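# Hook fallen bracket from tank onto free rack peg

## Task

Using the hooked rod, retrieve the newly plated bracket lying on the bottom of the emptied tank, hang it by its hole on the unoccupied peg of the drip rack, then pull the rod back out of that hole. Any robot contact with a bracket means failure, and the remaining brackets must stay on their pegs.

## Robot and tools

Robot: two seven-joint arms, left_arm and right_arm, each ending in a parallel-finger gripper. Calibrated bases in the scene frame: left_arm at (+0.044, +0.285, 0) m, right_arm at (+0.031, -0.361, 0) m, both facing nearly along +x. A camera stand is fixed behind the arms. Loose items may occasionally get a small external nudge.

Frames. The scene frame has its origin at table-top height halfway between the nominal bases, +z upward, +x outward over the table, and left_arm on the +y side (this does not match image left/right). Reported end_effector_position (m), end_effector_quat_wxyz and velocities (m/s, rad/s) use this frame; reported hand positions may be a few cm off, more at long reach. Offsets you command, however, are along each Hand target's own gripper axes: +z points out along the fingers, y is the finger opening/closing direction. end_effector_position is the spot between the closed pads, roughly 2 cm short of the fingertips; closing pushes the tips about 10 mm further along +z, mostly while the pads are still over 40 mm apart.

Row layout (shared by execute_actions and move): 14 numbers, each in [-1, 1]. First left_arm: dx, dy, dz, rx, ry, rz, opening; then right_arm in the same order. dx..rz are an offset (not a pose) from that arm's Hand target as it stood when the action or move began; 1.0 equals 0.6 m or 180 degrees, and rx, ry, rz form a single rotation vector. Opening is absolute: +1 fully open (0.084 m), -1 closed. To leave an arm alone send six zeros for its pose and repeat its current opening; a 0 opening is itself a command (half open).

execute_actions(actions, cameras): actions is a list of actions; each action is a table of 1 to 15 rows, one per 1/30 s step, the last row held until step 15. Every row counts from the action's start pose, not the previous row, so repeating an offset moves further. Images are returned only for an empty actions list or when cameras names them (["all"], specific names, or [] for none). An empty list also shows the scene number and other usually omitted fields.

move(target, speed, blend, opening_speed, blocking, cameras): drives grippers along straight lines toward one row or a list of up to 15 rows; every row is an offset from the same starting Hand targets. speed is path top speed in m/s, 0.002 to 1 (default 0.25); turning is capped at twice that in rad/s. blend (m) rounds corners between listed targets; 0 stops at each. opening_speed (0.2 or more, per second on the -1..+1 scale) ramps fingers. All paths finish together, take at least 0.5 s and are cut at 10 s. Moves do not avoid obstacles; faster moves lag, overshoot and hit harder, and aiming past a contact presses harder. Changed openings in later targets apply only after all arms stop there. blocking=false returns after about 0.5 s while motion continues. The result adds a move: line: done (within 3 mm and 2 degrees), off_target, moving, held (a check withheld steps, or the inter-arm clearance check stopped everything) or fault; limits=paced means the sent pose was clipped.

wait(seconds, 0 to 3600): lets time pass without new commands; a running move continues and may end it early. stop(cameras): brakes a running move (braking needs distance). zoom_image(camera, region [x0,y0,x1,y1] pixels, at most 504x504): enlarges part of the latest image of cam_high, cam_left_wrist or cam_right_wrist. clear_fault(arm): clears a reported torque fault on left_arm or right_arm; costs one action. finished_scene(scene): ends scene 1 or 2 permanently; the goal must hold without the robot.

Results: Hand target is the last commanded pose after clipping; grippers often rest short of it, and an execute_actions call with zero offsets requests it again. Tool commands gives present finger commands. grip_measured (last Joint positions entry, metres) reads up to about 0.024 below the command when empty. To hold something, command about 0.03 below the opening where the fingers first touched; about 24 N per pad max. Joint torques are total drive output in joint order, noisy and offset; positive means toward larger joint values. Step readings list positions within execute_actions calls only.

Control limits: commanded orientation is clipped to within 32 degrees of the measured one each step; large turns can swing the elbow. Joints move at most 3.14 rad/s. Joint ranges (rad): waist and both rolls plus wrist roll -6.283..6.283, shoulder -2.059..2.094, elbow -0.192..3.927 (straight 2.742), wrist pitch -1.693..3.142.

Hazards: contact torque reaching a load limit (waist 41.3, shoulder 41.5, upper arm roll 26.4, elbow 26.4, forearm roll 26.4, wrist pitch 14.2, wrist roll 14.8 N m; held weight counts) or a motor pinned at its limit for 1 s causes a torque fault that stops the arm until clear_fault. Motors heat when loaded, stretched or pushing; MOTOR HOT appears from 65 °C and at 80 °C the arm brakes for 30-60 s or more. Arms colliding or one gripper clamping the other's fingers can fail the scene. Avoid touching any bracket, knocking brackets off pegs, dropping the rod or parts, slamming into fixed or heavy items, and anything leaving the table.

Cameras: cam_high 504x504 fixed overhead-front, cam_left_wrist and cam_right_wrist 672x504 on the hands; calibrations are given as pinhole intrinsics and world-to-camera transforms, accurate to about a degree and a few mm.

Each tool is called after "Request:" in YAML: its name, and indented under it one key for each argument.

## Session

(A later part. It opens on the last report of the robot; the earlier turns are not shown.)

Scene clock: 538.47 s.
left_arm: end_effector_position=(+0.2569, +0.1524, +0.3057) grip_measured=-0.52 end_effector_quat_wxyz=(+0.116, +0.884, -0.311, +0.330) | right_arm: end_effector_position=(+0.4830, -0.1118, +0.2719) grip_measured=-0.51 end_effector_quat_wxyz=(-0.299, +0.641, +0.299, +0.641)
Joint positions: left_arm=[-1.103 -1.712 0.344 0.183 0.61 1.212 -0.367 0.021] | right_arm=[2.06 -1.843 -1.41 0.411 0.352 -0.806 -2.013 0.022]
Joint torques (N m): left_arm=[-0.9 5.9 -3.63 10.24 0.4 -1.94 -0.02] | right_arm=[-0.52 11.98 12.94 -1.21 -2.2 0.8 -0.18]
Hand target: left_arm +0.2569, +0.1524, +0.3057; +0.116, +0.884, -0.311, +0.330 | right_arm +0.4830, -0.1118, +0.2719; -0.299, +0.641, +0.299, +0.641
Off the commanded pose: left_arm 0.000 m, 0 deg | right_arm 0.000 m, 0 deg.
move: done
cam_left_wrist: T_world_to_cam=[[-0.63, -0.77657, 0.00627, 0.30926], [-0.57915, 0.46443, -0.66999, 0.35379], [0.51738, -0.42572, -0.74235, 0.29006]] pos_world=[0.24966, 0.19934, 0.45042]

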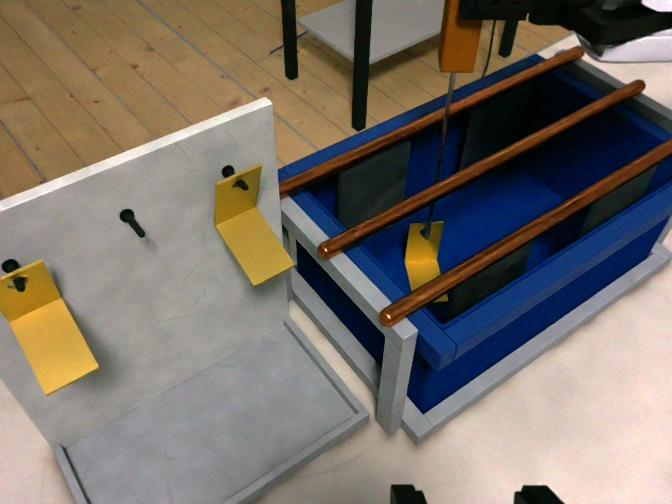

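Request:
move:
  target:
    - [0,0,0,0,0,0,-0.5,0,0.005,0,0,0,0,-0.85]
    - [0,0,0,0,0,0,-0.5,0.014,-0.0395,0,0,0,-0.0389,-0.85]
  speed: 0.05
  cameras: ["cam_left_wrist"]

Request:
zoom_image:
  camera: "cam_left_wrist"
  region: [390, 200, 470, 280]

Scene clock: 556.77 s.
left_arm: end_effector_position=(+0.2569, +0.1524, +0.3057) grip_measured=-0.52 end_effector_quat_wxyz=(+0.116, +0.884, -0.311, +0.330) | right_arm: end_effector_position=(+0.4649, -0.0966, +0.2802) grip_measured=-0.51 end_effector_quat_wxyz=(-0.259, +0.622, +0.337, +0.658)
Joint positions: left_arm=[-1.103 -1.712 0.344 0.183 0.61 1.212 -0.367 0.021] | right_arm=[2.124 -1.802 -1.404 0.376 0.3 -0.893 -2.051 0.022]
Joint torques (N m): left_arm=[-1.15 5.76 -3.66 10.33 0.36 -2.1 -0.03] | right_arm=[0.14 11.81 12.95 -1 -3.23 0.41 -0.04]
Hand target: left_arm +0.2569, +0.1524, +0.3057; +0.116, +0.884, -0.311, +0.330 | right_arm +0.4649, -0.0966, +0.2802; -0.259, +0.621, +0.337, +0.658
Off the commanded pose: left_arm 0.000 m, 0 deg | right_arm 0.000 m, 0 deg.
move: done
cam_left_wrist: T_world_to_cam=[[-0.63, -0.77657, 0.00627, 0.30926], [-0.57915, 0.46443, -0.66999, 0.35379], [0.51738, -0.42572, -0.74235, 0.29006]] pos_world=[0.24966, 0.19934, 0.45042]

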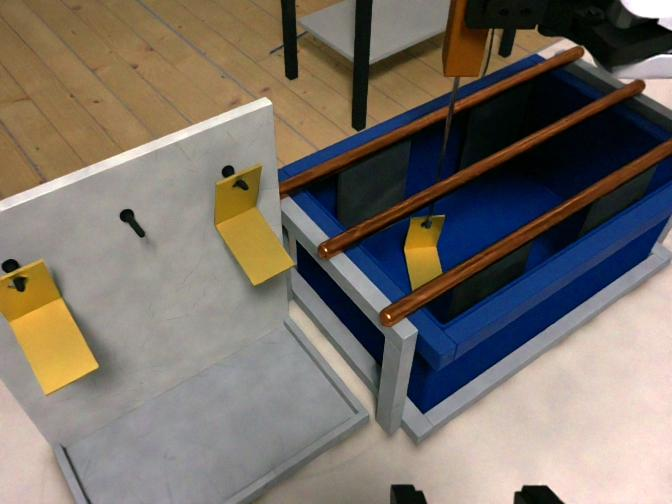

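Scaled by 6.300.

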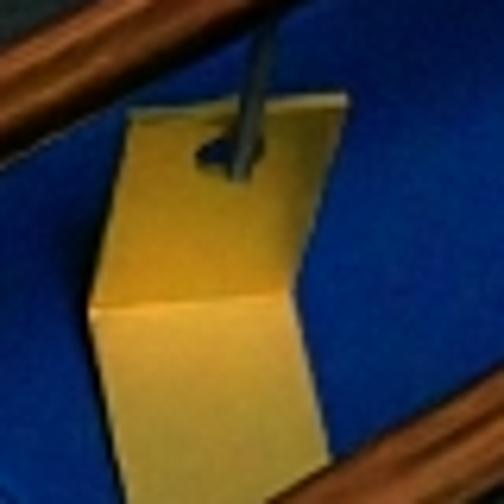

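Request:
move:
  target:
    - [0,0,0,0,0,0,-0.5,0.0232,0.0028,0,0,0,0,-0.85]
    - [0,0,0,0,0,0,-0.5,0.0258,0.0043,0.0367,-0.2591,-0.0318,0,-0.85]
  speed: [0.05,0.1]
  cameras: ["cam_left_wrist","cam_high"]

Request:
zoom_image:
  camera: "cam_left_wrist"
  region: [360, 180, 480, 300]

Scene clock: 588.63 s.
left_arm: end_effector_position=(+0.2569, +0.1524, +0.3057) grip_measured=-0.52 end_effector_quat_wxyz=(+0.116, +0.884, -0.311, +0.330) | right_arm: end_effector_position=(+0.4796, -0.0801, +0.2959) grip_measured=-0.51 end_effector_quat_wxyz=(+0.025, +0.704, +0.062, +0.707)
Joint positions: left_arm=[-1.103 -1.712 0.344 0.183 0.61 1.212 -0.367 0.021] | right_arm=[3.259 -0.643 -2.183 0.803 0.767 -1.692 -0.75 0.022]
Joint torques (N m): left_arm=[-0.97 5.75 -3.6 10.51 0.51 -2.06 0.03] | right_arm=[0.1 19.47 6.26 7.96 -0.8 -1.66 0.11]
Hand target: left_arm +0.2569, +0.1524, +0.3057; +0.116, +0.884, -0.311, +0.330 | right_arm +0.4796, -0.0801, +0.2959; +0.025, +0.704, +0.062, +0.707
Off the commanded pose: left_arm 0.000 m, 0 deg | right_arm 0.000 m, 0 deg.
joint sent to its limit (right arm) — joint 6 (wrist pitch), lower limit. The joint targets still meet the commanded pose.
move: done
cam_left_wrist: T_world_to_cam=[[-0.63, -0.77657, 0.00627, 0.30926], [-0.57915, 0.46443, -0.66999, 0.35379], [0.51738, -0.42572, -0.74235, 0.29006]] pos_world=[0.24966, 0.19934, 0.45042]
Images, in order (width x height): cam_high 504x504, cam_left_wrist 672x504.

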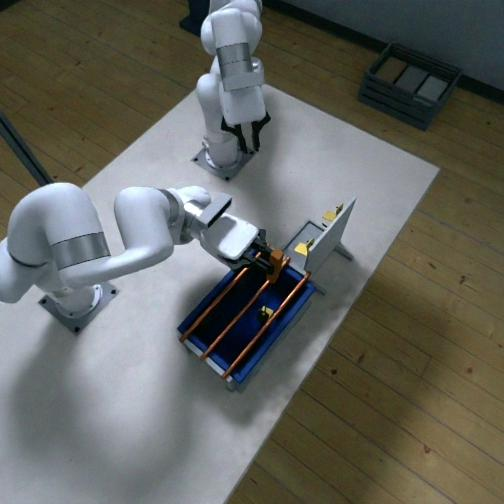

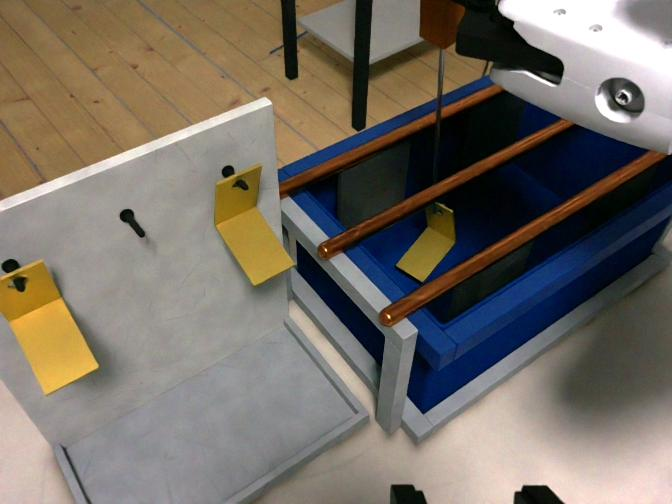

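Scaled by 4.200.

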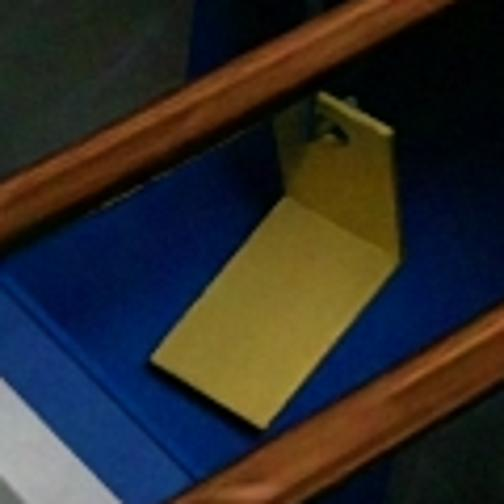

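Request:
move:
  target: [0,0,0,0,0,0,-0.5,0.0827,0.0102,0,0,0,0,-0.85]
  speed: 0.08
  cameras: ["cam_left_wrist","cam_high"]

Request:
zoom_image:
  camera: "cam_left_wrist"
  region: [360, 150, 480, 270]

Request:
zoom_image:
  camera: "cam_high"
  region: [230, 260, 310, 340]

Scene clock: 598.13 s.
left_arm: end_effector_position=(+0.2569, +0.1524, +0.3057) grip_measured=-0.52 end_effector_quat_wxyz=(+0.116, +0.884, -0.311, +0.330) | right_arm: end_effector_position=(+0.4796, -0.0801, +0.3459) grip_measured=-0.51 end_effector_quat_wxyz=(+0.025, +0.704, +0.062, +0.707)
Joint positions: left_arm=[-1.103 -1.712 0.344 0.183 0.61 1.212 -0.367 0.021] | right_arm=[3.177 -0.488 -2.074 0.812 0.868 -1.571 -0.811 0.022]
Joint torques (N m): left_arm=[-0.76 6.15 -3.53 10.48 0.52 -2.04 -0.03] | right_arm=[-0.74 17.3 5.7 9.57 -1.23 -1.43 -0.16]
Hand target: left_arm +0.2569, +0.1524, +0.3057; +0.116, +0.884, -0.311, +0.330 | right_arm +0.4796, -0.0801, +0.3459; +0.025, +0.704, +0.062, +0.707
Off the commanded pose: left_arm 0.000 m, 0 deg | right_arm 0.000 m, 0 deg.
move: done
cam_left_wrist: T_world_to_cam=[[-0.63, -0.77657, 0.00627, 0.30926], [-0.57915, 0.46443, -0.66999, 0.35379], [0.51738, -0.42572, -0.74235, 0.29006]] pos_world=[0.24966, 0.19934, 0.45042]
Images, in order (width x height): cam_high 504x504, cam_left_wrist 672x504.

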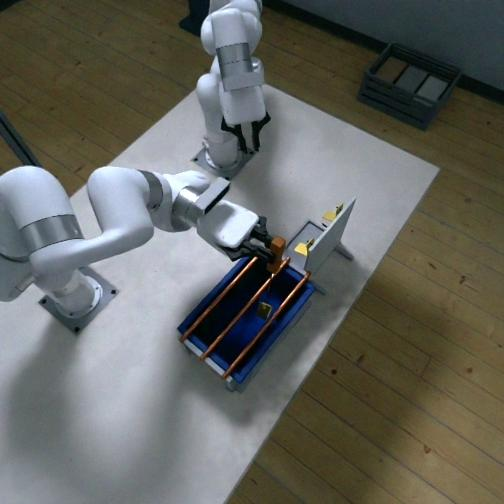

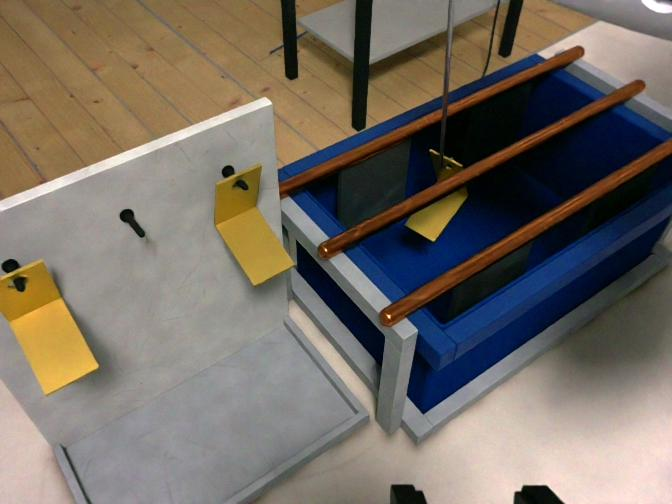

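Scaled by 4.200.

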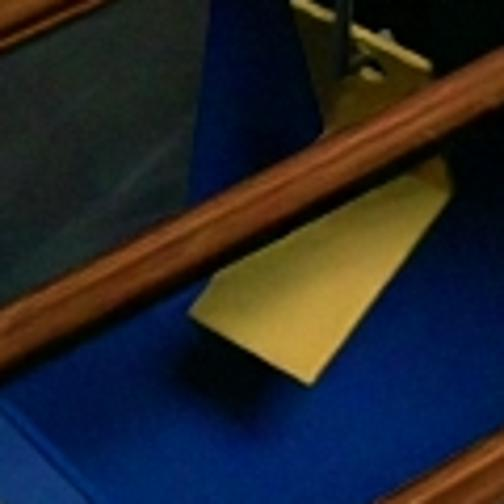

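Scaled by 6.300.

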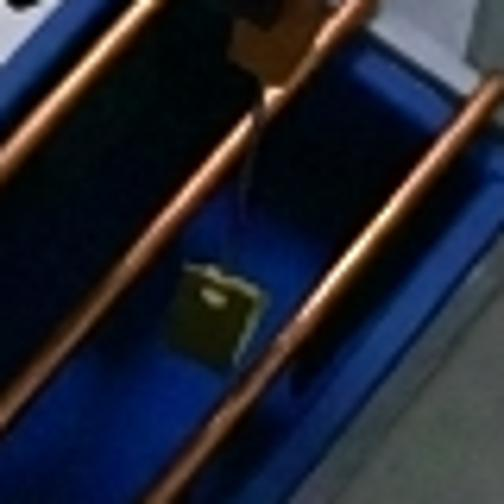

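Request:
move:
  target: [0,0,0,0,0,0,-0.5,0.2018,0.0248,0,0,0,0,-0.85]
  speed: 0.08
  cameras: ["cam_left_wrist","cam_high"]

Request:
zoom_image:
  camera: "cam_left_wrist"
  region: [380, 20, 520, 160]

Scene clock: 605.97 s.
left_arm: end_effector_position=(+0.2569, +0.1524, +0.3057) grip_measured=-0.52 end_effector_quat_wxyz=(+0.116, +0.884, -0.311, +0.330) | right_arm: end_effector_position=(+0.4795, -0.0801, +0.4679) grip_measured=-0.51 end_effector_quat_wxyz=(+0.025, +0.704, +0.062, +0.707)
Joint positions: left_arm=[-1.103 -1.712 0.344 0.183 0.61 1.212 -0.367 0.021] | right_arm=[2.922 -0.059 -1.86 0.955 1.172 -1.155 -0.992 0.022]
Joint torques (N m): left_arm=[-0.74 5.82 -3.58 10.51 0.52 -1.99 -0.12] | right_arm=[-0.56 9.26 0.89 12.37 -1.77 -1.04 0.14]
Hand target: left_arm +0.2569, +0.1524, +0.3057; +0.116, +0.884, -0.311, +0.330 | right_arm +0.4795, -0.0801, +0.4679; +0.025, +0.704, +0.062, +0.707
Off the commanded pose: left_arm 0.000 m, 0 deg | right_arm 0.000 m, 0 deg.
move: done
cam_left_wrist: T_world_to_cam=[[-0.63, -0.77657, 0.00627, 0.30926], [-0.57915, 0.46443, -0.66999, 0.35379], [0.51738, -0.42572, -0.74235, 0.29006]] pos_world=[0.24966, 0.19934, 0.45042]
Images, in order (width x height): cam_high 504x504, cam_left_wrist 672x504.

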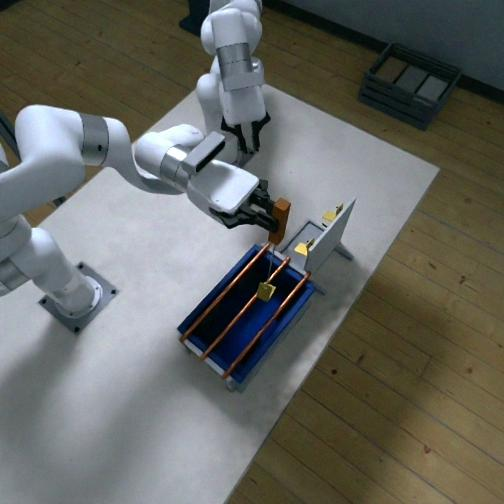

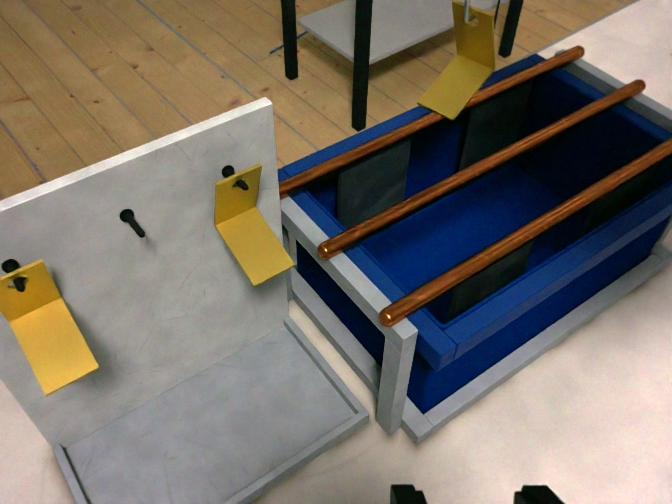

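Scaled by 3.600.

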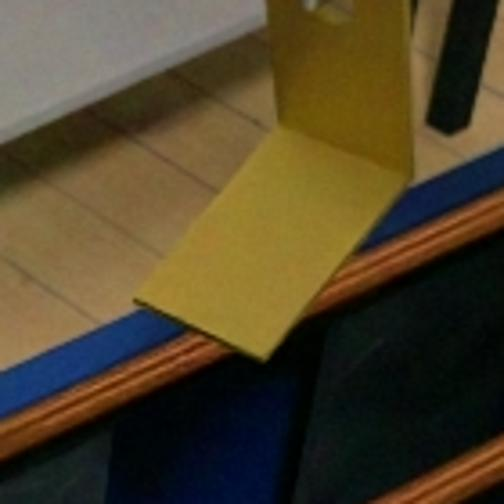

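Request:
move:
  target:
    - [0,0,0,0,0,0,-0.5,0.0863,-0.0197,-0.1253,0.4687,0.0576,0,-0.85]
    - [0,0,0,0,0,0,-0.5,0.1225,-0.3128,-0.068,0.4687,0.0576,0,-0.85]
    - [0,0,0,0,0,0,-0.5,-0.0325,-0.3318,-0.068,0.4687,0.0576,0,-0.85]
  speed: [0.2,0.12,0.08]
  cameras: ["cam_left_wrist","cam_high"]

Request:
zoom_image:
  camera: "cam_left_wrist"
  region: [70, 150, 270, 300]

Scene clock: 678.23 s.
left_arm: end_effector_position=(+0.2569, +0.1524, +0.3057) grip_measured=-0.52 end_effector_quat_wxyz=(+0.116, +0.884, -0.311, +0.330) | right_arm: end_effector_position=(+0.4286, +0.1127, +0.4242) grip_measured=-0.51 end_effector_quat_wxyz=(+0.459, -0.478, -0.521, -0.538)
Joint positions: left_arm=[-1.103 -1.712 0.344 0.183 0.61 1.212 -0.367 0.021] | right_arm=[4.028 -0.507 -3.687 1.435 -1.127 -1.345 0.875 0.022]
Joint torques (N m): left_arm=[-0.43 6.14 -3.59 10.48 0.41 -1.99 -0.25] | right_arm=[0.4 24.92 -2.99 11.66 2.52 -1.49 -0.18]
Hand target: left_arm +0.2569, +0.1524, +0.3057; +0.116, +0.884, -0.311, +0.330 | right_arm +0.4286, +0.1127, +0.4242; +0.459, -0.478, -0.521, -0.538
Off the commanded pose: left_arm 0.000 m, 0 deg | right_arm 0.000 m, 0 deg.
move: done
cam_left_wrist: T_world_to_cam=[[-0.63, -0.77657, 0.00627, 0.30926], [-0.57915, 0.46443, -0.66999, 0.35379], [0.51738, -0.42572, -0.74235, 0.29006]] pos_world=[0.24966, 0.19934, 0.45042]
Images, in order (width x height): cam_high 504x504, cam_left_wrist 672x504.

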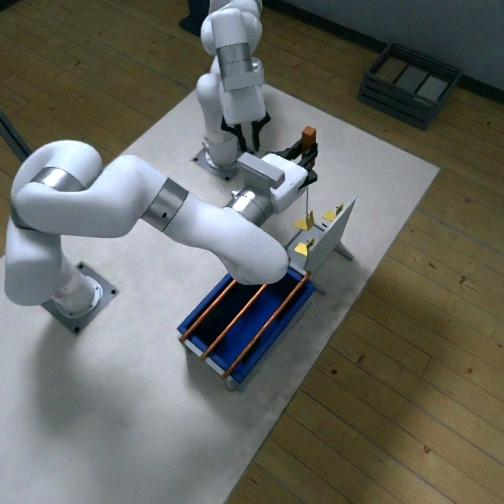

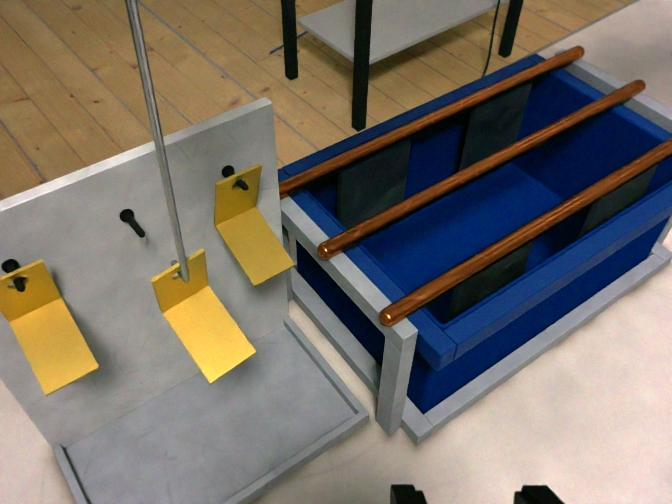

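Scaled by 2.520.

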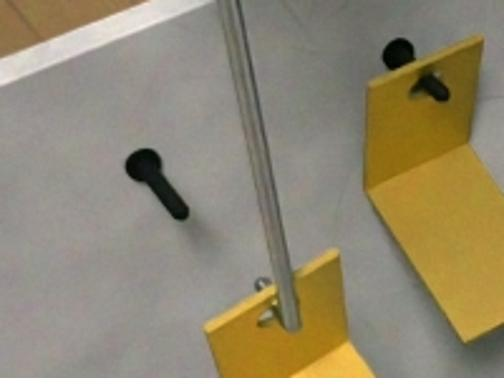

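Request:
move:
  target: [0,0,0,0,0,0,-0.5,-0.008,0.0493,0.0034,0,0,0,-0.85]
  speed: 0.06
  cameras: ["cam_left_wrist"]

Request:
zoom_image:
  camera: "cam_left_wrist"
  region: [100, 190, 220, 290]

Scene clock: 710.07 s.
left_arm: end_effector_position=(+0.2569, +0.1524, +0.3057) grip_measured=-0.52 end_effector_quat_wxyz=(+0.116, +0.884, -0.311, +0.330) | right_arm: end_effector_position=(+0.4586, +0.1137, +0.4231) grip_measured=-0.51 end_effector_quat_wxyz=(+0.459, -0.478, -0.521, -0.538)
Joint positions: left_arm=[-1.103 -1.712 0.344 0.183 0.61 1.212 -0.367 0.021] | right_arm=[3.961 -0.607 -3.678 1.599 -1.125 -1.365 0.952 0.022]
Joint torques (N m): left_arm=[-0.37 6.12 -3.57 10.52 0.58 -1.9 -0.15] | right_arm=[-0.46 27.08 -3.31 12.06 1.83 -1.25 0.33]
Hand target: left_arm +0.2569, +0.1524, +0.3057; +0.116, +0.884, -0.311, +0.330 | right_arm +0.4586, +0.1137, +0.4231; +0.459, -0.478, -0.521, -0.538
Off the commanded pose: left_arm 0.000 m, 0 deg | right_arm 0.000 m, 0 deg.
move: done
cam_left_wrist: T_world_to_cam=[[-0.63, -0.77657, 0.00627, 0.30926], [-0.57915, 0.46443, -0.66999, 0.35379], [0.51738, -0.42572, -0.74235, 0.29006]] pos_world=[0.24966, 0.19934, 0.45042]

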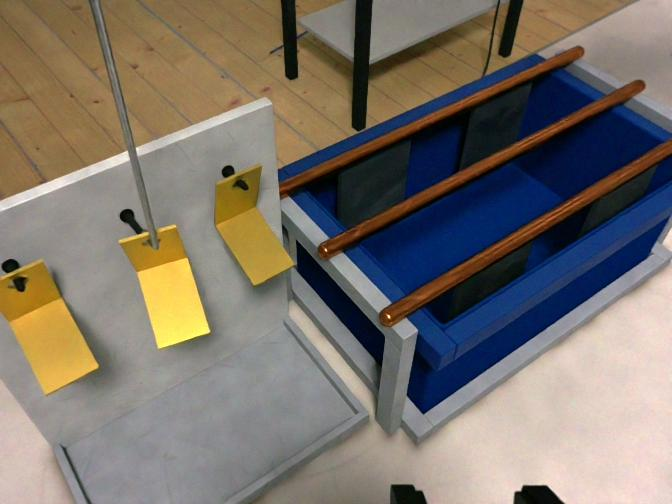

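Scaled by 4.200.

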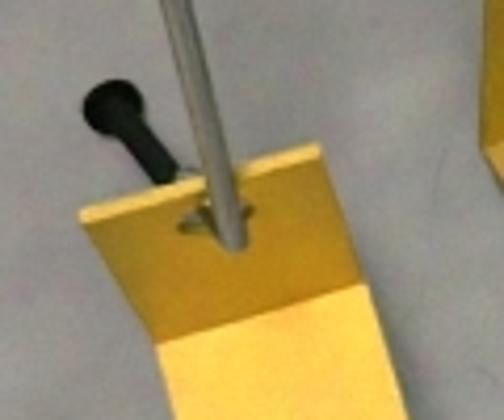

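Request:
move:
  target:
    - [0,0,0,0,0,0,-0.5,-0.0025,-0.0002,-0.0017,0,0,0,-0.85]
    - [0,0,0,0,0,0,-0.5,-0.005,0.0195,-0.001,0,0,0,-0.85]
  speed: 0.05
  cameras: ["cam_left_wrist"]

Request:
zoom_image:
  camera: "cam_left_wrist"
  region: [100, 190, 180, 270]

Scene clock: 730.87 s.
left_arm: end_effector_position=(+0.2569, +0.1524, +0.3057) grip_measured=-0.52 end_effector_quat_wxyz=(+0.116, +0.884, -0.311, +0.330) | right_arm: end_effector_position=(+0.4706, +0.1127, +0.4215) grip_measured=-0.51 end_effector_quat_wxyz=(+0.459, -0.478, -0.521, -0.538)
Joint positions: left_arm=[-1.103 -1.712 0.344 0.183 0.61 1.212 -0.367 0.021] | right_arm=[3.931 -0.648 -3.674 1.666 -1.123 -1.372 0.981 0.022]
Joint torques (N m): left_arm=[-0.35 5.97 -3.42 10.38 0.51 -1.87 -0.18] | right_arm=[-0.6 27.42 -3.26 12.25 2.14 -1.07 -0.08]
Hand target: left_arm +0.2569, +0.1524, +0.3057; +0.116, +0.884, -0.311, +0.330 | right_arm +0.4706, +0.1127, +0.4215; +0.459, -0.478, -0.521, -0.538
Off the commanded pose: left_arm 0.000 m, 0 deg | right_arm 0.000 m, 0 deg.
move: done
cam_left_wrist: T_world_to_cam=[[-0.63, -0.77657, 0.00627, 0.30926], [-0.57915, 0.46443, -0.66999, 0.35379], [0.51738, -0.42572, -0.74235, 0.29006]] pos_world=[0.24966, 0.19934, 0.45042]

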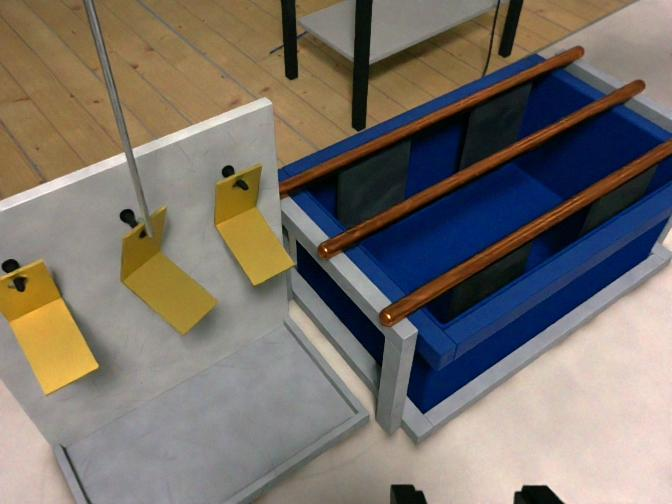

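Scaled by 6.300.

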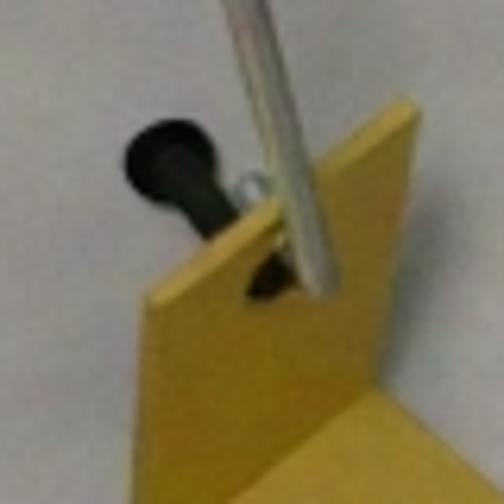

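Request:
move:
  target:
    - [0,0,0,0,0,0,-0.5,0.0025,-0.0198,0,0,0,0,-0.85]
    - [0,0,0,0,0,0,-0.5,0.0025,-0.0198,0.0042,0,0,0,-0.85]
  speed: 0.05
  cameras: ["cam_left_wrist"]

Request:
zoom_image:
  camera: "cam_left_wrist"
  region: [100, 190, 200, 290]

Scene clock: 755.57 s.
left_arm: end_effector_position=(+0.2569, +0.1524, +0.3057) grip_measured=-0.52 end_effector_quat_wxyz=(+0.116, +0.884, -0.311, +0.330) | right_arm: end_effector_position=(+0.4587, +0.1156, +0.4215) grip_measured=-0.51 end_effector_quat_wxyz=(+0.459, -0.478, -0.521, -0.538)
Joint positions: left_arm=[-1.103 -1.712 0.344 0.183 0.61 1.212 -0.367 0.021] | right_arm=[3.962 -0.611 -3.677 1.602 -1.121 -1.363 0.949 0.022]
Joint torques (N m): left_arm=[-0.53 6.2 -3.45 10.37 0.47 -1.9 -0.16] | right_arm=[0.51 26.95 -3.42 12.23 2.54 -0.83 0.19]
Hand target: left_arm +0.2569, +0.1524, +0.3057; +0.116, +0.884, -0.311, +0.330 | right_arm +0.4587, +0.1156, +0.4215; +0.459, -0.478, -0.521, -0.538
Off the commanded pose: left_arm 0.000 m, 0 deg | right_arm 0.000 m, 0 deg.
move: done
cam_left_wrist: T_world_to_cam=[[-0.63, -0.77657, 0.00627, 0.30926], [-0.57915, 0.46443, -0.66999, 0.35379], [0.51738, -0.42572, -0.74235, 0.29006]] pos_world=[0.24966, 0.19934, 0.45042]

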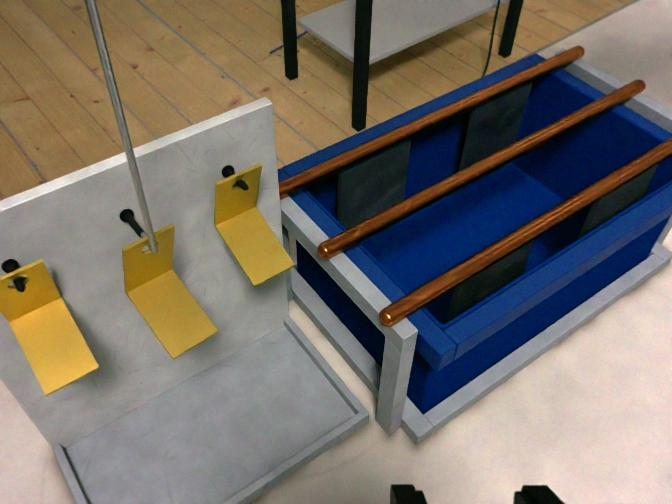

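Scaled by 5.040.

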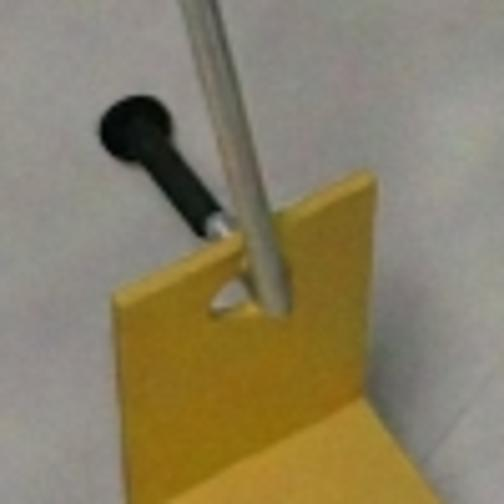

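Request:
move:
  target: [-0.0227,-0.0278,0.2125,0.1453,0.1221,-0.1059,-0.5,0,0,0,0,0,0,-0.85]
  speed: 0.25
  cameras: ["cam_left_wrist"]

Request:
zoom_image:
  camera: "cam_left_wrist"
  region: [270, 170, 410, 310]

Scene clock: 794.43 s.
left_arm: end_effector_position=(+0.2713, +0.1452, +0.2800) grip_measured=-0.52 end_effector_quat_wxyz=(+0.094, +0.885, -0.252, +0.381) | right_arm: end_effector_position=(+0.4587, +0.1156, +0.4215) grip_measured=-0.51 end_effector_quat_wxyz=(+0.459, -0.478, -0.521, -0.538)
Joint positions: left_arm=[-1.015 -1.761 0.33 0.033 0.724 1.08 -0.505 0.021] | right_arm=[3.962 -0.611 -3.677 1.602 -1.121 -1.363 0.949 0.022]
Joint torques (N m): left_arm=[-1.12 5.24 -2.84 11.32 0.23 -1.73 0.27] | right_arm=[-0.12 27.65 -3.71 12.11 2.15 -1.1 0.1]
Hand target: left_arm +0.2713, +0.1452, +0.2801; +0.094, +0.885, -0.252, +0.381 (not the last commanded pose) | right_arm +0.4587, +0.1156, +0.4215; +0.459, -0.478, -0.521, -0.538
Off the commanded pose: left_arm 0.099 m, 30 deg | right_arm 0.000 m, 0 deg.
move: held (left_arm; a check stopped the path); limits=held
pose unreachable (left arm): on one or more control steps of this call, first in action 0 (counted from 0), this arm could not follow its commanded pose, so it was not sent that pose on those steps. It may still have moved: this result reports where it is.
cause: moving toward the commanded pose would bring two parts of the arm too close to each other (joints 2 (shoulder) to 5 (forearm roll) lie between them).
cam_left_wrist: T_world_to_cam=[[-0.52251, -0.85242, -0.01915, 0.30188], [-0.57116, 0.36661, -0.73442, 0.37845], [0.63306, -0.37281, -0.67842, 0.20345]] pos_world=[0.24509, 0.19443, 0.42174]

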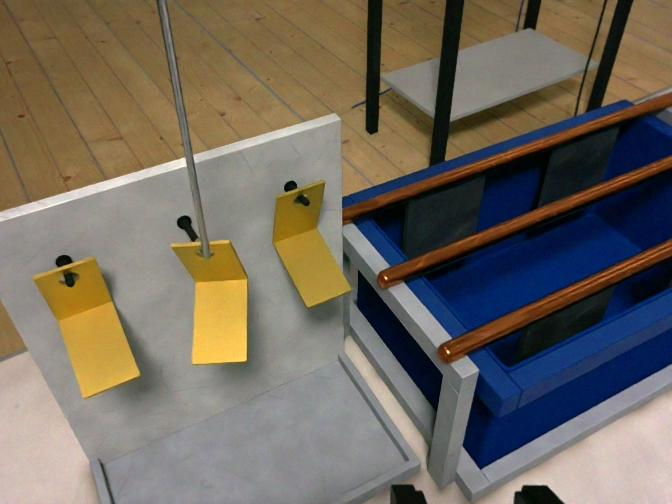

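Scaled by 3.600.

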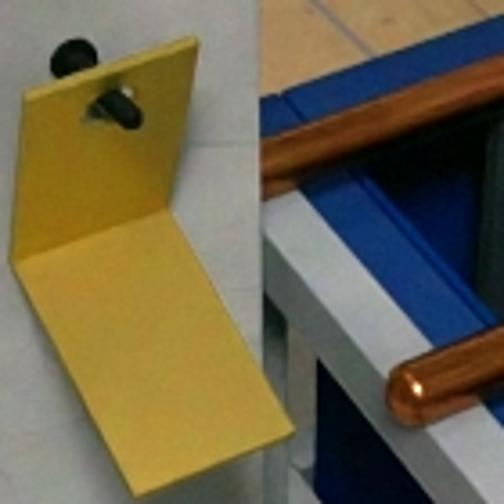

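Request:
zoom_image:
  camera: "cam_left_wrist"
  region: [150, 190, 250, 290]

Scaled by 5.040.

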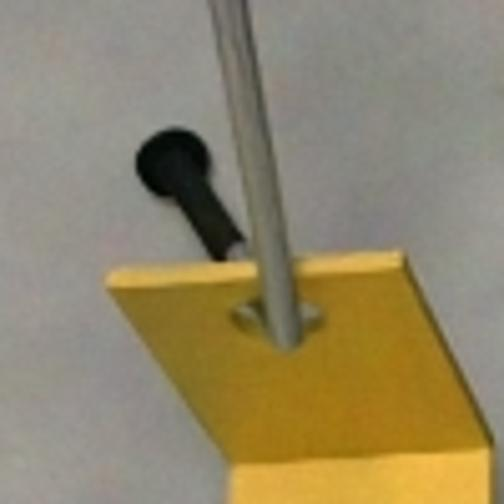

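Request:
move:
  target:
    - [0,0,0,0,0,0,-0.5,-0.0008,0,-0.0018,0,0,0,-0.85]
    - [0,0,0,0,0,0,-0.5,-0.0036,0.023,-0.001,0,0,0,-0.85]
  speed: 0.05
  cameras: ["cam_left_wrist"]

Request:
zoom_image:
  camera: "cam_left_wrist"
  region: [150, 190, 250, 290]

Scene clock: 827.70 s.
left_arm: end_effector_position=(+0.2713, +0.1452, +0.2801) grip_measured=-0.52 end_effector_quat_wxyz=(+0.094, +0.885, -0.252, +0.381) | right_arm: end_effector_position=(+0.4726, +0.1145, +0.4212) grip_measured=-0.51 end_effector_quat_wxyz=(+0.459, -0.478, -0.521, -0.538)
Joint positions: left_arm=[-1.015 -1.761 0.33 0.033 0.724 1.08 -0.505 0.021] | right_arm=[3.927 -0.658 -3.672 1.683 -1.122 -1.37 0.988 0.022]
Joint torques (N m): left_arm=[-1.03 5.39 -2.81 11.19 0.47 -1.8 0.09] | right_arm=[-8.55 12.42 -9.18 5.44 -2.78 4.19 -1.95]
Hand target: left_arm +0.2713, +0.1452, +0.2801; +0.094, +0.885, -0.252, +0.381 | right_arm +0.4726, +0.1145, +0.4211; +0.459, -0.478, -0.521, -0.538
Off the commanded pose: left_arm 0.000 m, 0 deg | right_arm 0.000 m, 0 deg.
move: done
cam_left_wrist: T_world_to_cam=[[-0.52251, -0.85242, -0.01915, 0.30188], [-0.57116, 0.36661, -0.73442, 0.37845], [0.63306, -0.37281, -0.67842, 0.20345]] pos_world=[0.24509, 0.19443, 0.42174]

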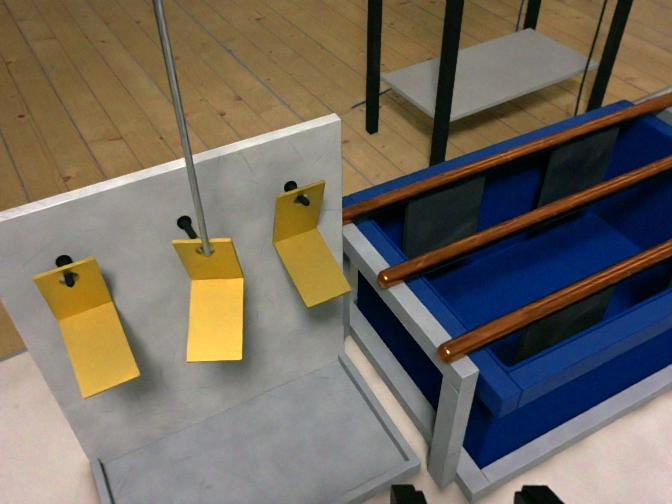

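Scaled by 5.040.

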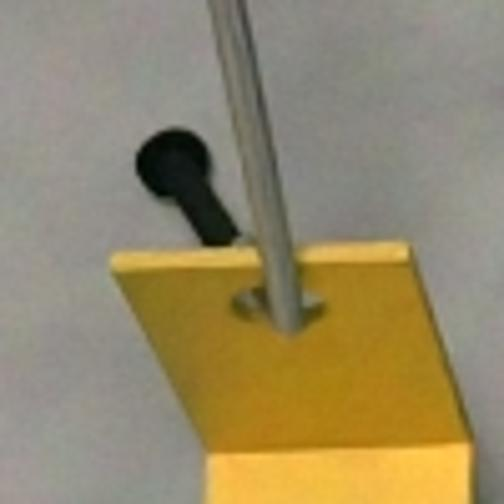

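Request:
move:
  target: [0,0,0,0,0,0,-0.5,0.0028,-0.03,0,0,0,0,-0.85]
  speed: 0.06
  cameras: ["cam_left_wrist","cam_high"]

Request:
zoom_image:
  camera: "cam_left_wrist"
  region: [150, 190, 250, 290]

Request:
zoom_image:
  camera: "cam_high"
  region: [260, 110, 380, 280]

Scene clock: 836.33 s.
left_arm: end_effector_position=(+0.2713, +0.1452, +0.2801) grip_measured=-0.52 end_effector_quat_wxyz=(+0.094, +0.885, -0.252, +0.381) | right_arm: end_effector_position=(+0.4546, +0.1151, +0.4205) grip_measured=-0.51 end_effector_quat_wxyz=(+0.459, -0.478, -0.521, -0.538)
Joint positions: left_arm=[-1.015 -1.761 0.33 0.033 0.724 1.08 -0.505 0.021] | right_arm=[3.972 -0.598 -3.678 1.575 -1.12 -1.362 0.935 0.022]
Joint torques (N m): left_arm=[-0.97 5.1 -2.72 11.29 0.29 -1.86 0.25] | right_arm=[0.47 27.95 -3.6 11.64 2.56 -0.9 -0.09]
Hand target: left_arm +0.2713, +0.1452, +0.2801; +0.094, +0.885, -0.252, +0.381 | right_arm +0.4546, +0.1152, +0.4206; +0.459, -0.478, -0.521, -0.538
Off the commanded pose: left_arm 0.000 m, 0 deg | right_arm 0.000 m, 0 deg.
move: done
cam_left_wrist: T_world_to_cam=[[-0.52251, -0.85242, -0.01915, 0.30188], [-0.57116, 0.36661, -0.73442, 0.37845], [0.63306, -0.37281, -0.67842, 0.20345]] pos_world=[0.24509, 0.19443, 0.42174]
Images, in order (width x height): cam_high 504x504, cam_left_wrist 672x504.

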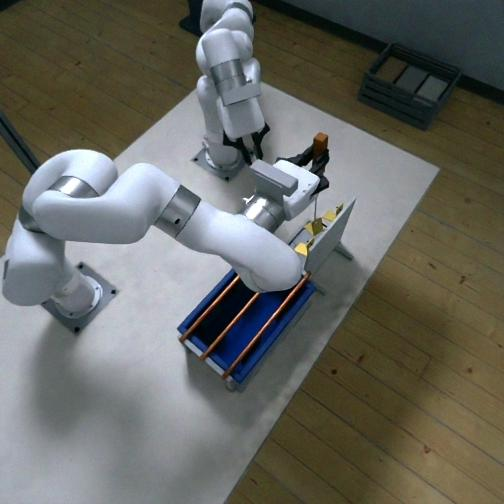

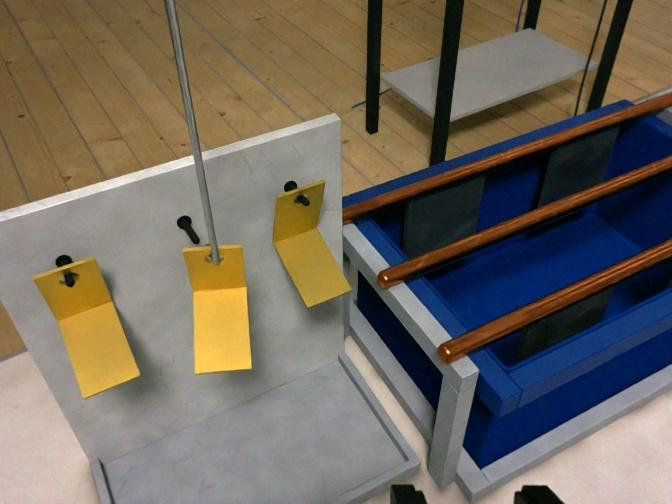

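Scaled by 5.040.

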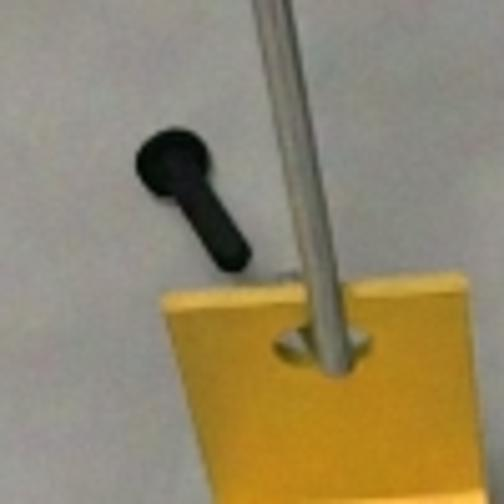

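Scaled by 2.965.

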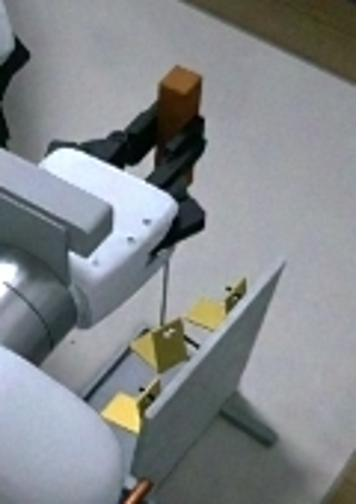

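Request:
move:
  target: [0.0203,-0.3115,0.058,-0.1613,0.0077,0.1383,-0.5,0,0,0,0,0,0,-0.85]
  speed: 0.25
  cameras: ["cam_left_wrist"]

Request:
zoom_image:
  camera: "cam_left_wrist"
  region: [260, 180, 400, 320]

Scene clock: 880.60 s.
left_arm: end_effector_position=(+0.3971, +0.2879, +0.2696) grip_measured=-0.52 end_effector_quat_wxyz=(+0.231, +0.754, -0.521, +0.328) | right_arm: end_effector_position=(+0.4546, +0.1152, +0.4206) grip_measured=-0.51 end_effector_quat_wxyz=(+0.459, -0.478, -0.521, -0.538)
Joint positions: left_arm=[-1.181 -1.757 1.11 0.663 0.815 1.334 0.627 0.021] | right_arm=[3.972 -0.598 -3.678 1.575 -1.12 -1.362 0.935 0.022]
Joint torques (N m): left_arm=[-1.18 11.13 -12.91 1.78 -0.91 -1.78 0.16] | right_arm=[0.43 27.91 -3.45 11.53 2.6 -0.89 -0.12]
Hand target: left_arm +0.3971, +0.2879, +0.2696; +0.231, +0.754, -0.521, +0.328 | right_arm +0.4546, +0.1152, +0.4206; +0.459, -0.478, -0.521, -0.538
Off the commanded pose: left_arm 0.000 m, 0 deg | right_arm 0.000 m, 0 deg.
move: done
cam_left_wrist: T_world_to_cam=[[-0.93792, -0.3466, 0.01316, 0.49966], [-0.23967, 0.62022, -0.74692, 0.18899], [0.25072, -0.7037, -0.66479, 0.41342]] pos_world=[0.41029, 0.34689, 0.40942]

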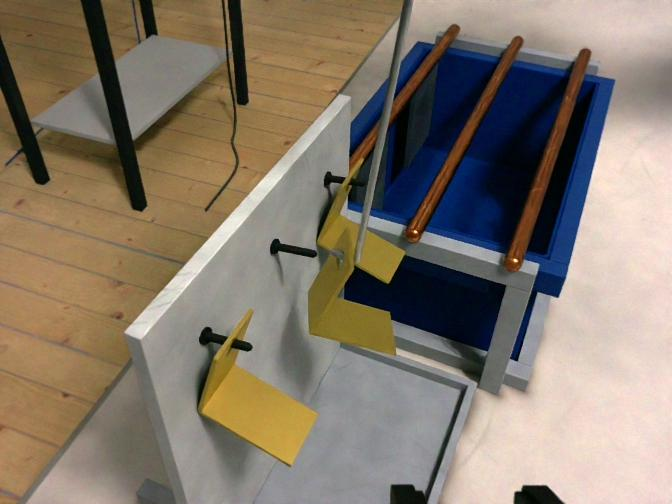

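Scaled by 3.600.

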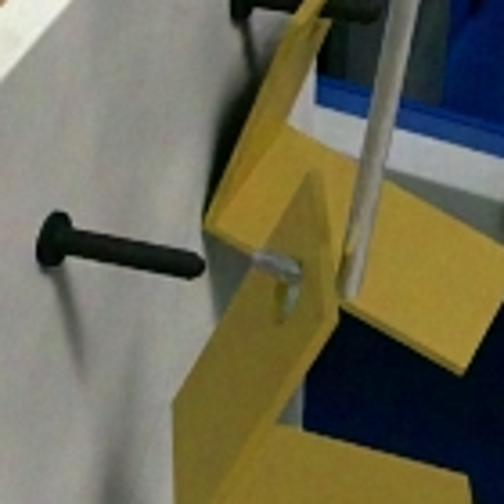

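Request:
move:
  target:
    - [0,0,0,0,0,0,-0.5,0.007,0.0007,0.0067,0,0,0,-0.85]
    - [0,0,0,0,0,0,-0.5,0.0048,0.0188,0.0073,0,0,0,-0.85]
  speed: 0.05
  cameras: ["cam_left_wrist"]

Request:
zoom_image:
  camera: "cam_left_wrist"
  region: [260, 200, 380, 320]

Scene clock: 916.23 s.
left_arm: end_effector_position=(+0.3971, +0.2879, +0.2696) grip_measured=-0.52 end_effector_quat_wxyz=(+0.231, +0.754, -0.521, +0.328) | right_arm: end_effector_position=(+0.4656, +0.1191, +0.4248) grip_measured=-0.51 end_effector_quat_wxyz=(+0.459, -0.478, -0.521, -0.538)
Joint positions: left_arm=[-1.181 -1.757 1.11 0.663 0.815 1.334 0.627 0.021] | right_arm=[3.947 -0.637 -3.673 1.659 -1.122 -1.356 0.981 0.022]
Joint torques (N m): left_arm=[-1.06 10.69 -13.12 2.11 -0.9 -1.77 0.24] | right_arm=[-0.74 27.59 -3.39 12.11 1.88 -1.16 0.2]
Hand target: left_arm +0.3971, +0.2879, +0.2696; +0.231, +0.754, -0.521, +0.328 | right_arm +0.4656, +0.1191, +0.4248; +0.459, -0.478, -0.521, -0.538
Off the commanded pose: left_arm 0.000 m, 0 deg | right_arm 0.000 m, 0 deg.
move: done
cam_left_wrist: T_world_to_cam=[[-0.93795, -0.34653, 0.01322, 0.49962], [-0.23968, 0.62024, -0.7469, 0.18898], [0.25063, -0.70372, -0.6648, 0.41347]] pos_world=[0.41029, 0.34689, 0.40942]

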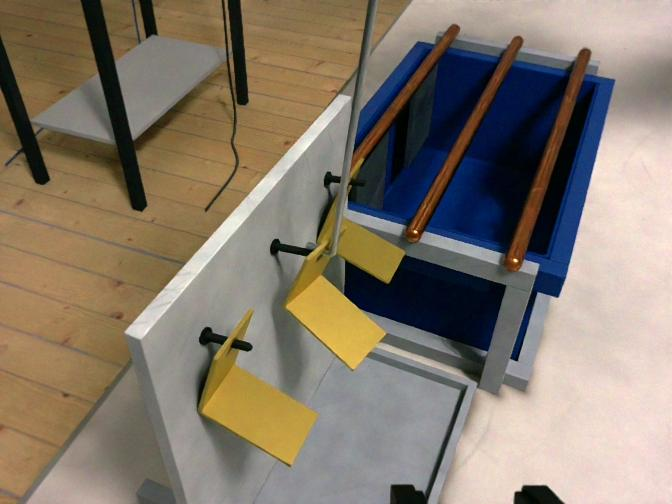

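Scaled by 4.200.

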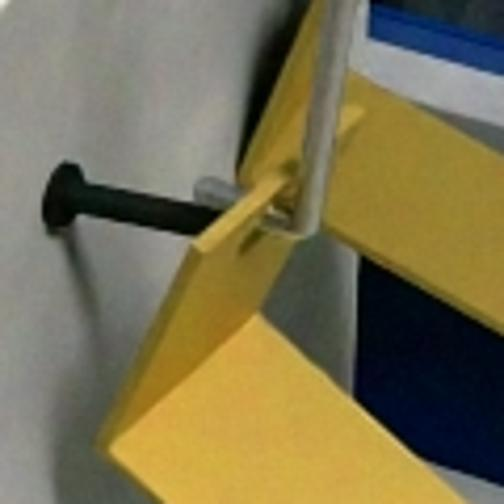

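Request:
move:
  target:
    - [0,0,0,0,0,0,-0.5,0.0022,-0.0182,0.0015,0,0,0,-0.85]
  speed: 0.05
  cameras: ["cam_left_wrist"]

Request:
zoom_image:
  camera: "cam_left_wrist"
  region: [260, 200, 380, 320]

Scene clock: 937.47 s.
left_arm: end_effector_position=(+0.3971, +0.2879, +0.2696) grip_measured=-0.52 end_effector_quat_wxyz=(+0.231, +0.754, -0.521, +0.328) | right_arm: end_effector_position=(+0.4546, +0.1204, +0.4248) grip_measured=-0.51 end_effector_quat_wxyz=(+0.459, -0.478, -0.521, -0.538)
Joint positions: left_arm=[-1.181 -1.757 1.11 0.663 0.815 1.334 0.627 0.021] | right_arm=[3.975 -0.601 -3.676 1.597 -1.121 -1.349 0.952 0.022]
Joint torques (N m): left_arm=[-1.11 10.61 -13.3 2.03 -0.9 -1.83 -0.07] | right_arm=[0.07 28.2 -3.78 11.61 2.65 -0.97 -0.01]
Hand target: left_arm +0.3971, +0.2879, +0.2696; +0.231, +0.754, -0.521, +0.328 | right_arm +0.4546, +0.1204, +0.4248; +0.459, -0.478, -0.521, -0.538
Off the commanded pose: left_arm 0.000 m, 0 deg | right_arm 0.000 m, 0 deg.
move: done
cam_left_wrist: T_world_to_cam=[[-0.93795, -0.34653, 0.01322, 0.49962], [-0.23968, 0.62024, -0.7469, 0.18898], [0.25063, -0.70372, -0.6648, 0.41347]] pos_world=[0.41029, 0.34689, 0.40942]

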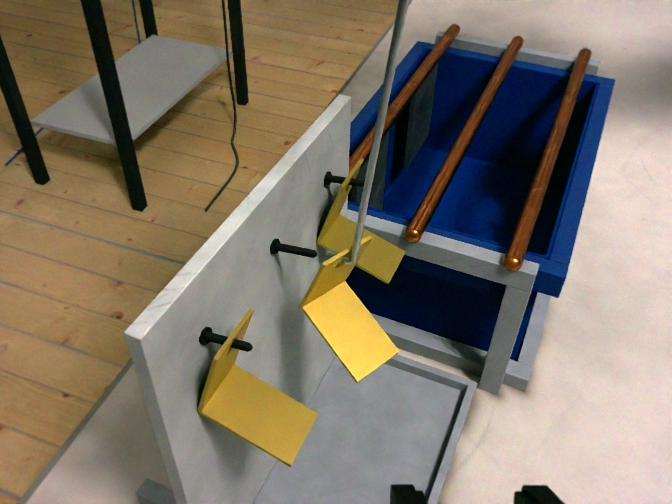

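Scaled by 4.200.

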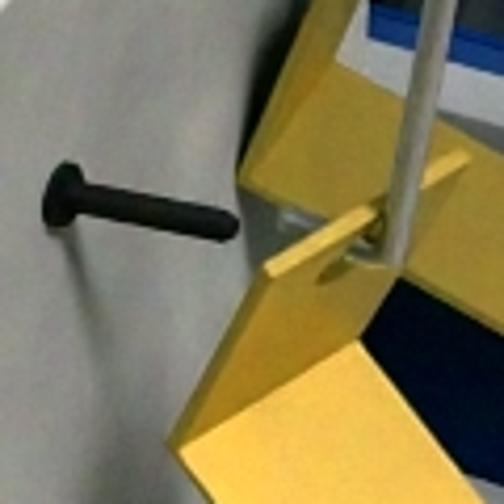

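Request:
move:
  target:
    - [0,0,0,0,0,0,-0.5,-0.0013,0,0,0,0,0,-0.85]
    - [0,0,0,0,0,0,-0.5,-0.0035,0.0182,0.0006,0,0,0,-0.85]
  speed: 0.04
  cameras: ["cam_left_wrist"]

Request:
zoom_image:
  camera: "cam_left_wrist"
  region: [260, 200, 380, 320]

Scene clock: 958.33 s.
left_arm: end_effector_position=(+0.3971, +0.2879, +0.2696) grip_measured=-0.52 end_effector_quat_wxyz=(+0.231, +0.754, -0.521, +0.328) | right_arm: end_effector_position=(+0.4657, +0.1204, +0.4240) grip_measured=-0.51 end_effector_quat_wxyz=(+0.459, -0.478, -0.521, -0.538)
Joint positions: left_arm=[-1.181 -1.757 1.11 0.663 0.815 1.334 0.627 0.021] | right_arm=[3.948 -0.64 -3.672 1.662 -1.12 -1.355 0.981 0.022]
Joint torques (N m): left_arm=[-0.88 10.3 -13.21 1.94 -0.85 -1.99 -0.03] | right_arm=[-0.73 27.72 -3.41 12.15 1.9 -1.25 0.06]
Hand target: left_arm +0.3971, +0.2879, +0.2696; +0.231, +0.754, -0.521, +0.328 | right_arm +0.4657, +0.1204, +0.4240; +0.459, -0.478, -0.521, -0.538
Off the commanded pose: left_arm 0.000 m, 0 deg | right_arm 0.000 m, 0 deg.
move: done
cam_left_wrist: T_world_to_cam=[[-0.93795, -0.34653, 0.01322, 0.49962], [-0.23968, 0.62024, -0.7469, 0.18898], [0.25063, -0.70372, -0.6648, 0.41347]] pos_world=[0.41029, 0.34689, 0.40942]

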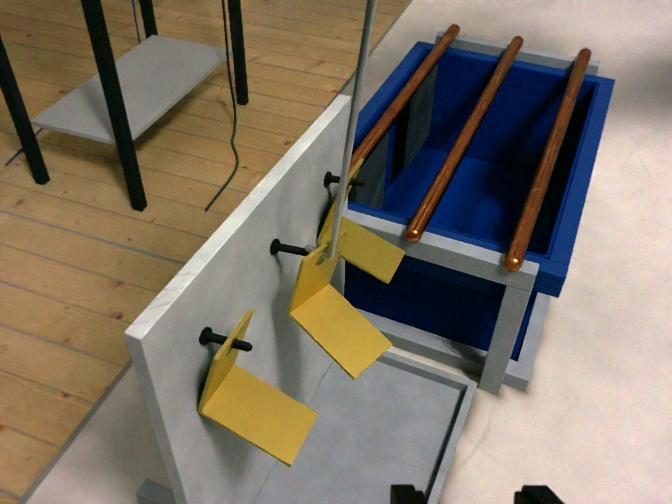

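Scaled by 4.200.

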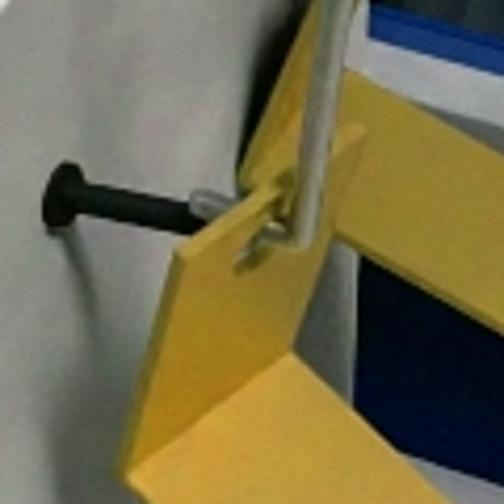

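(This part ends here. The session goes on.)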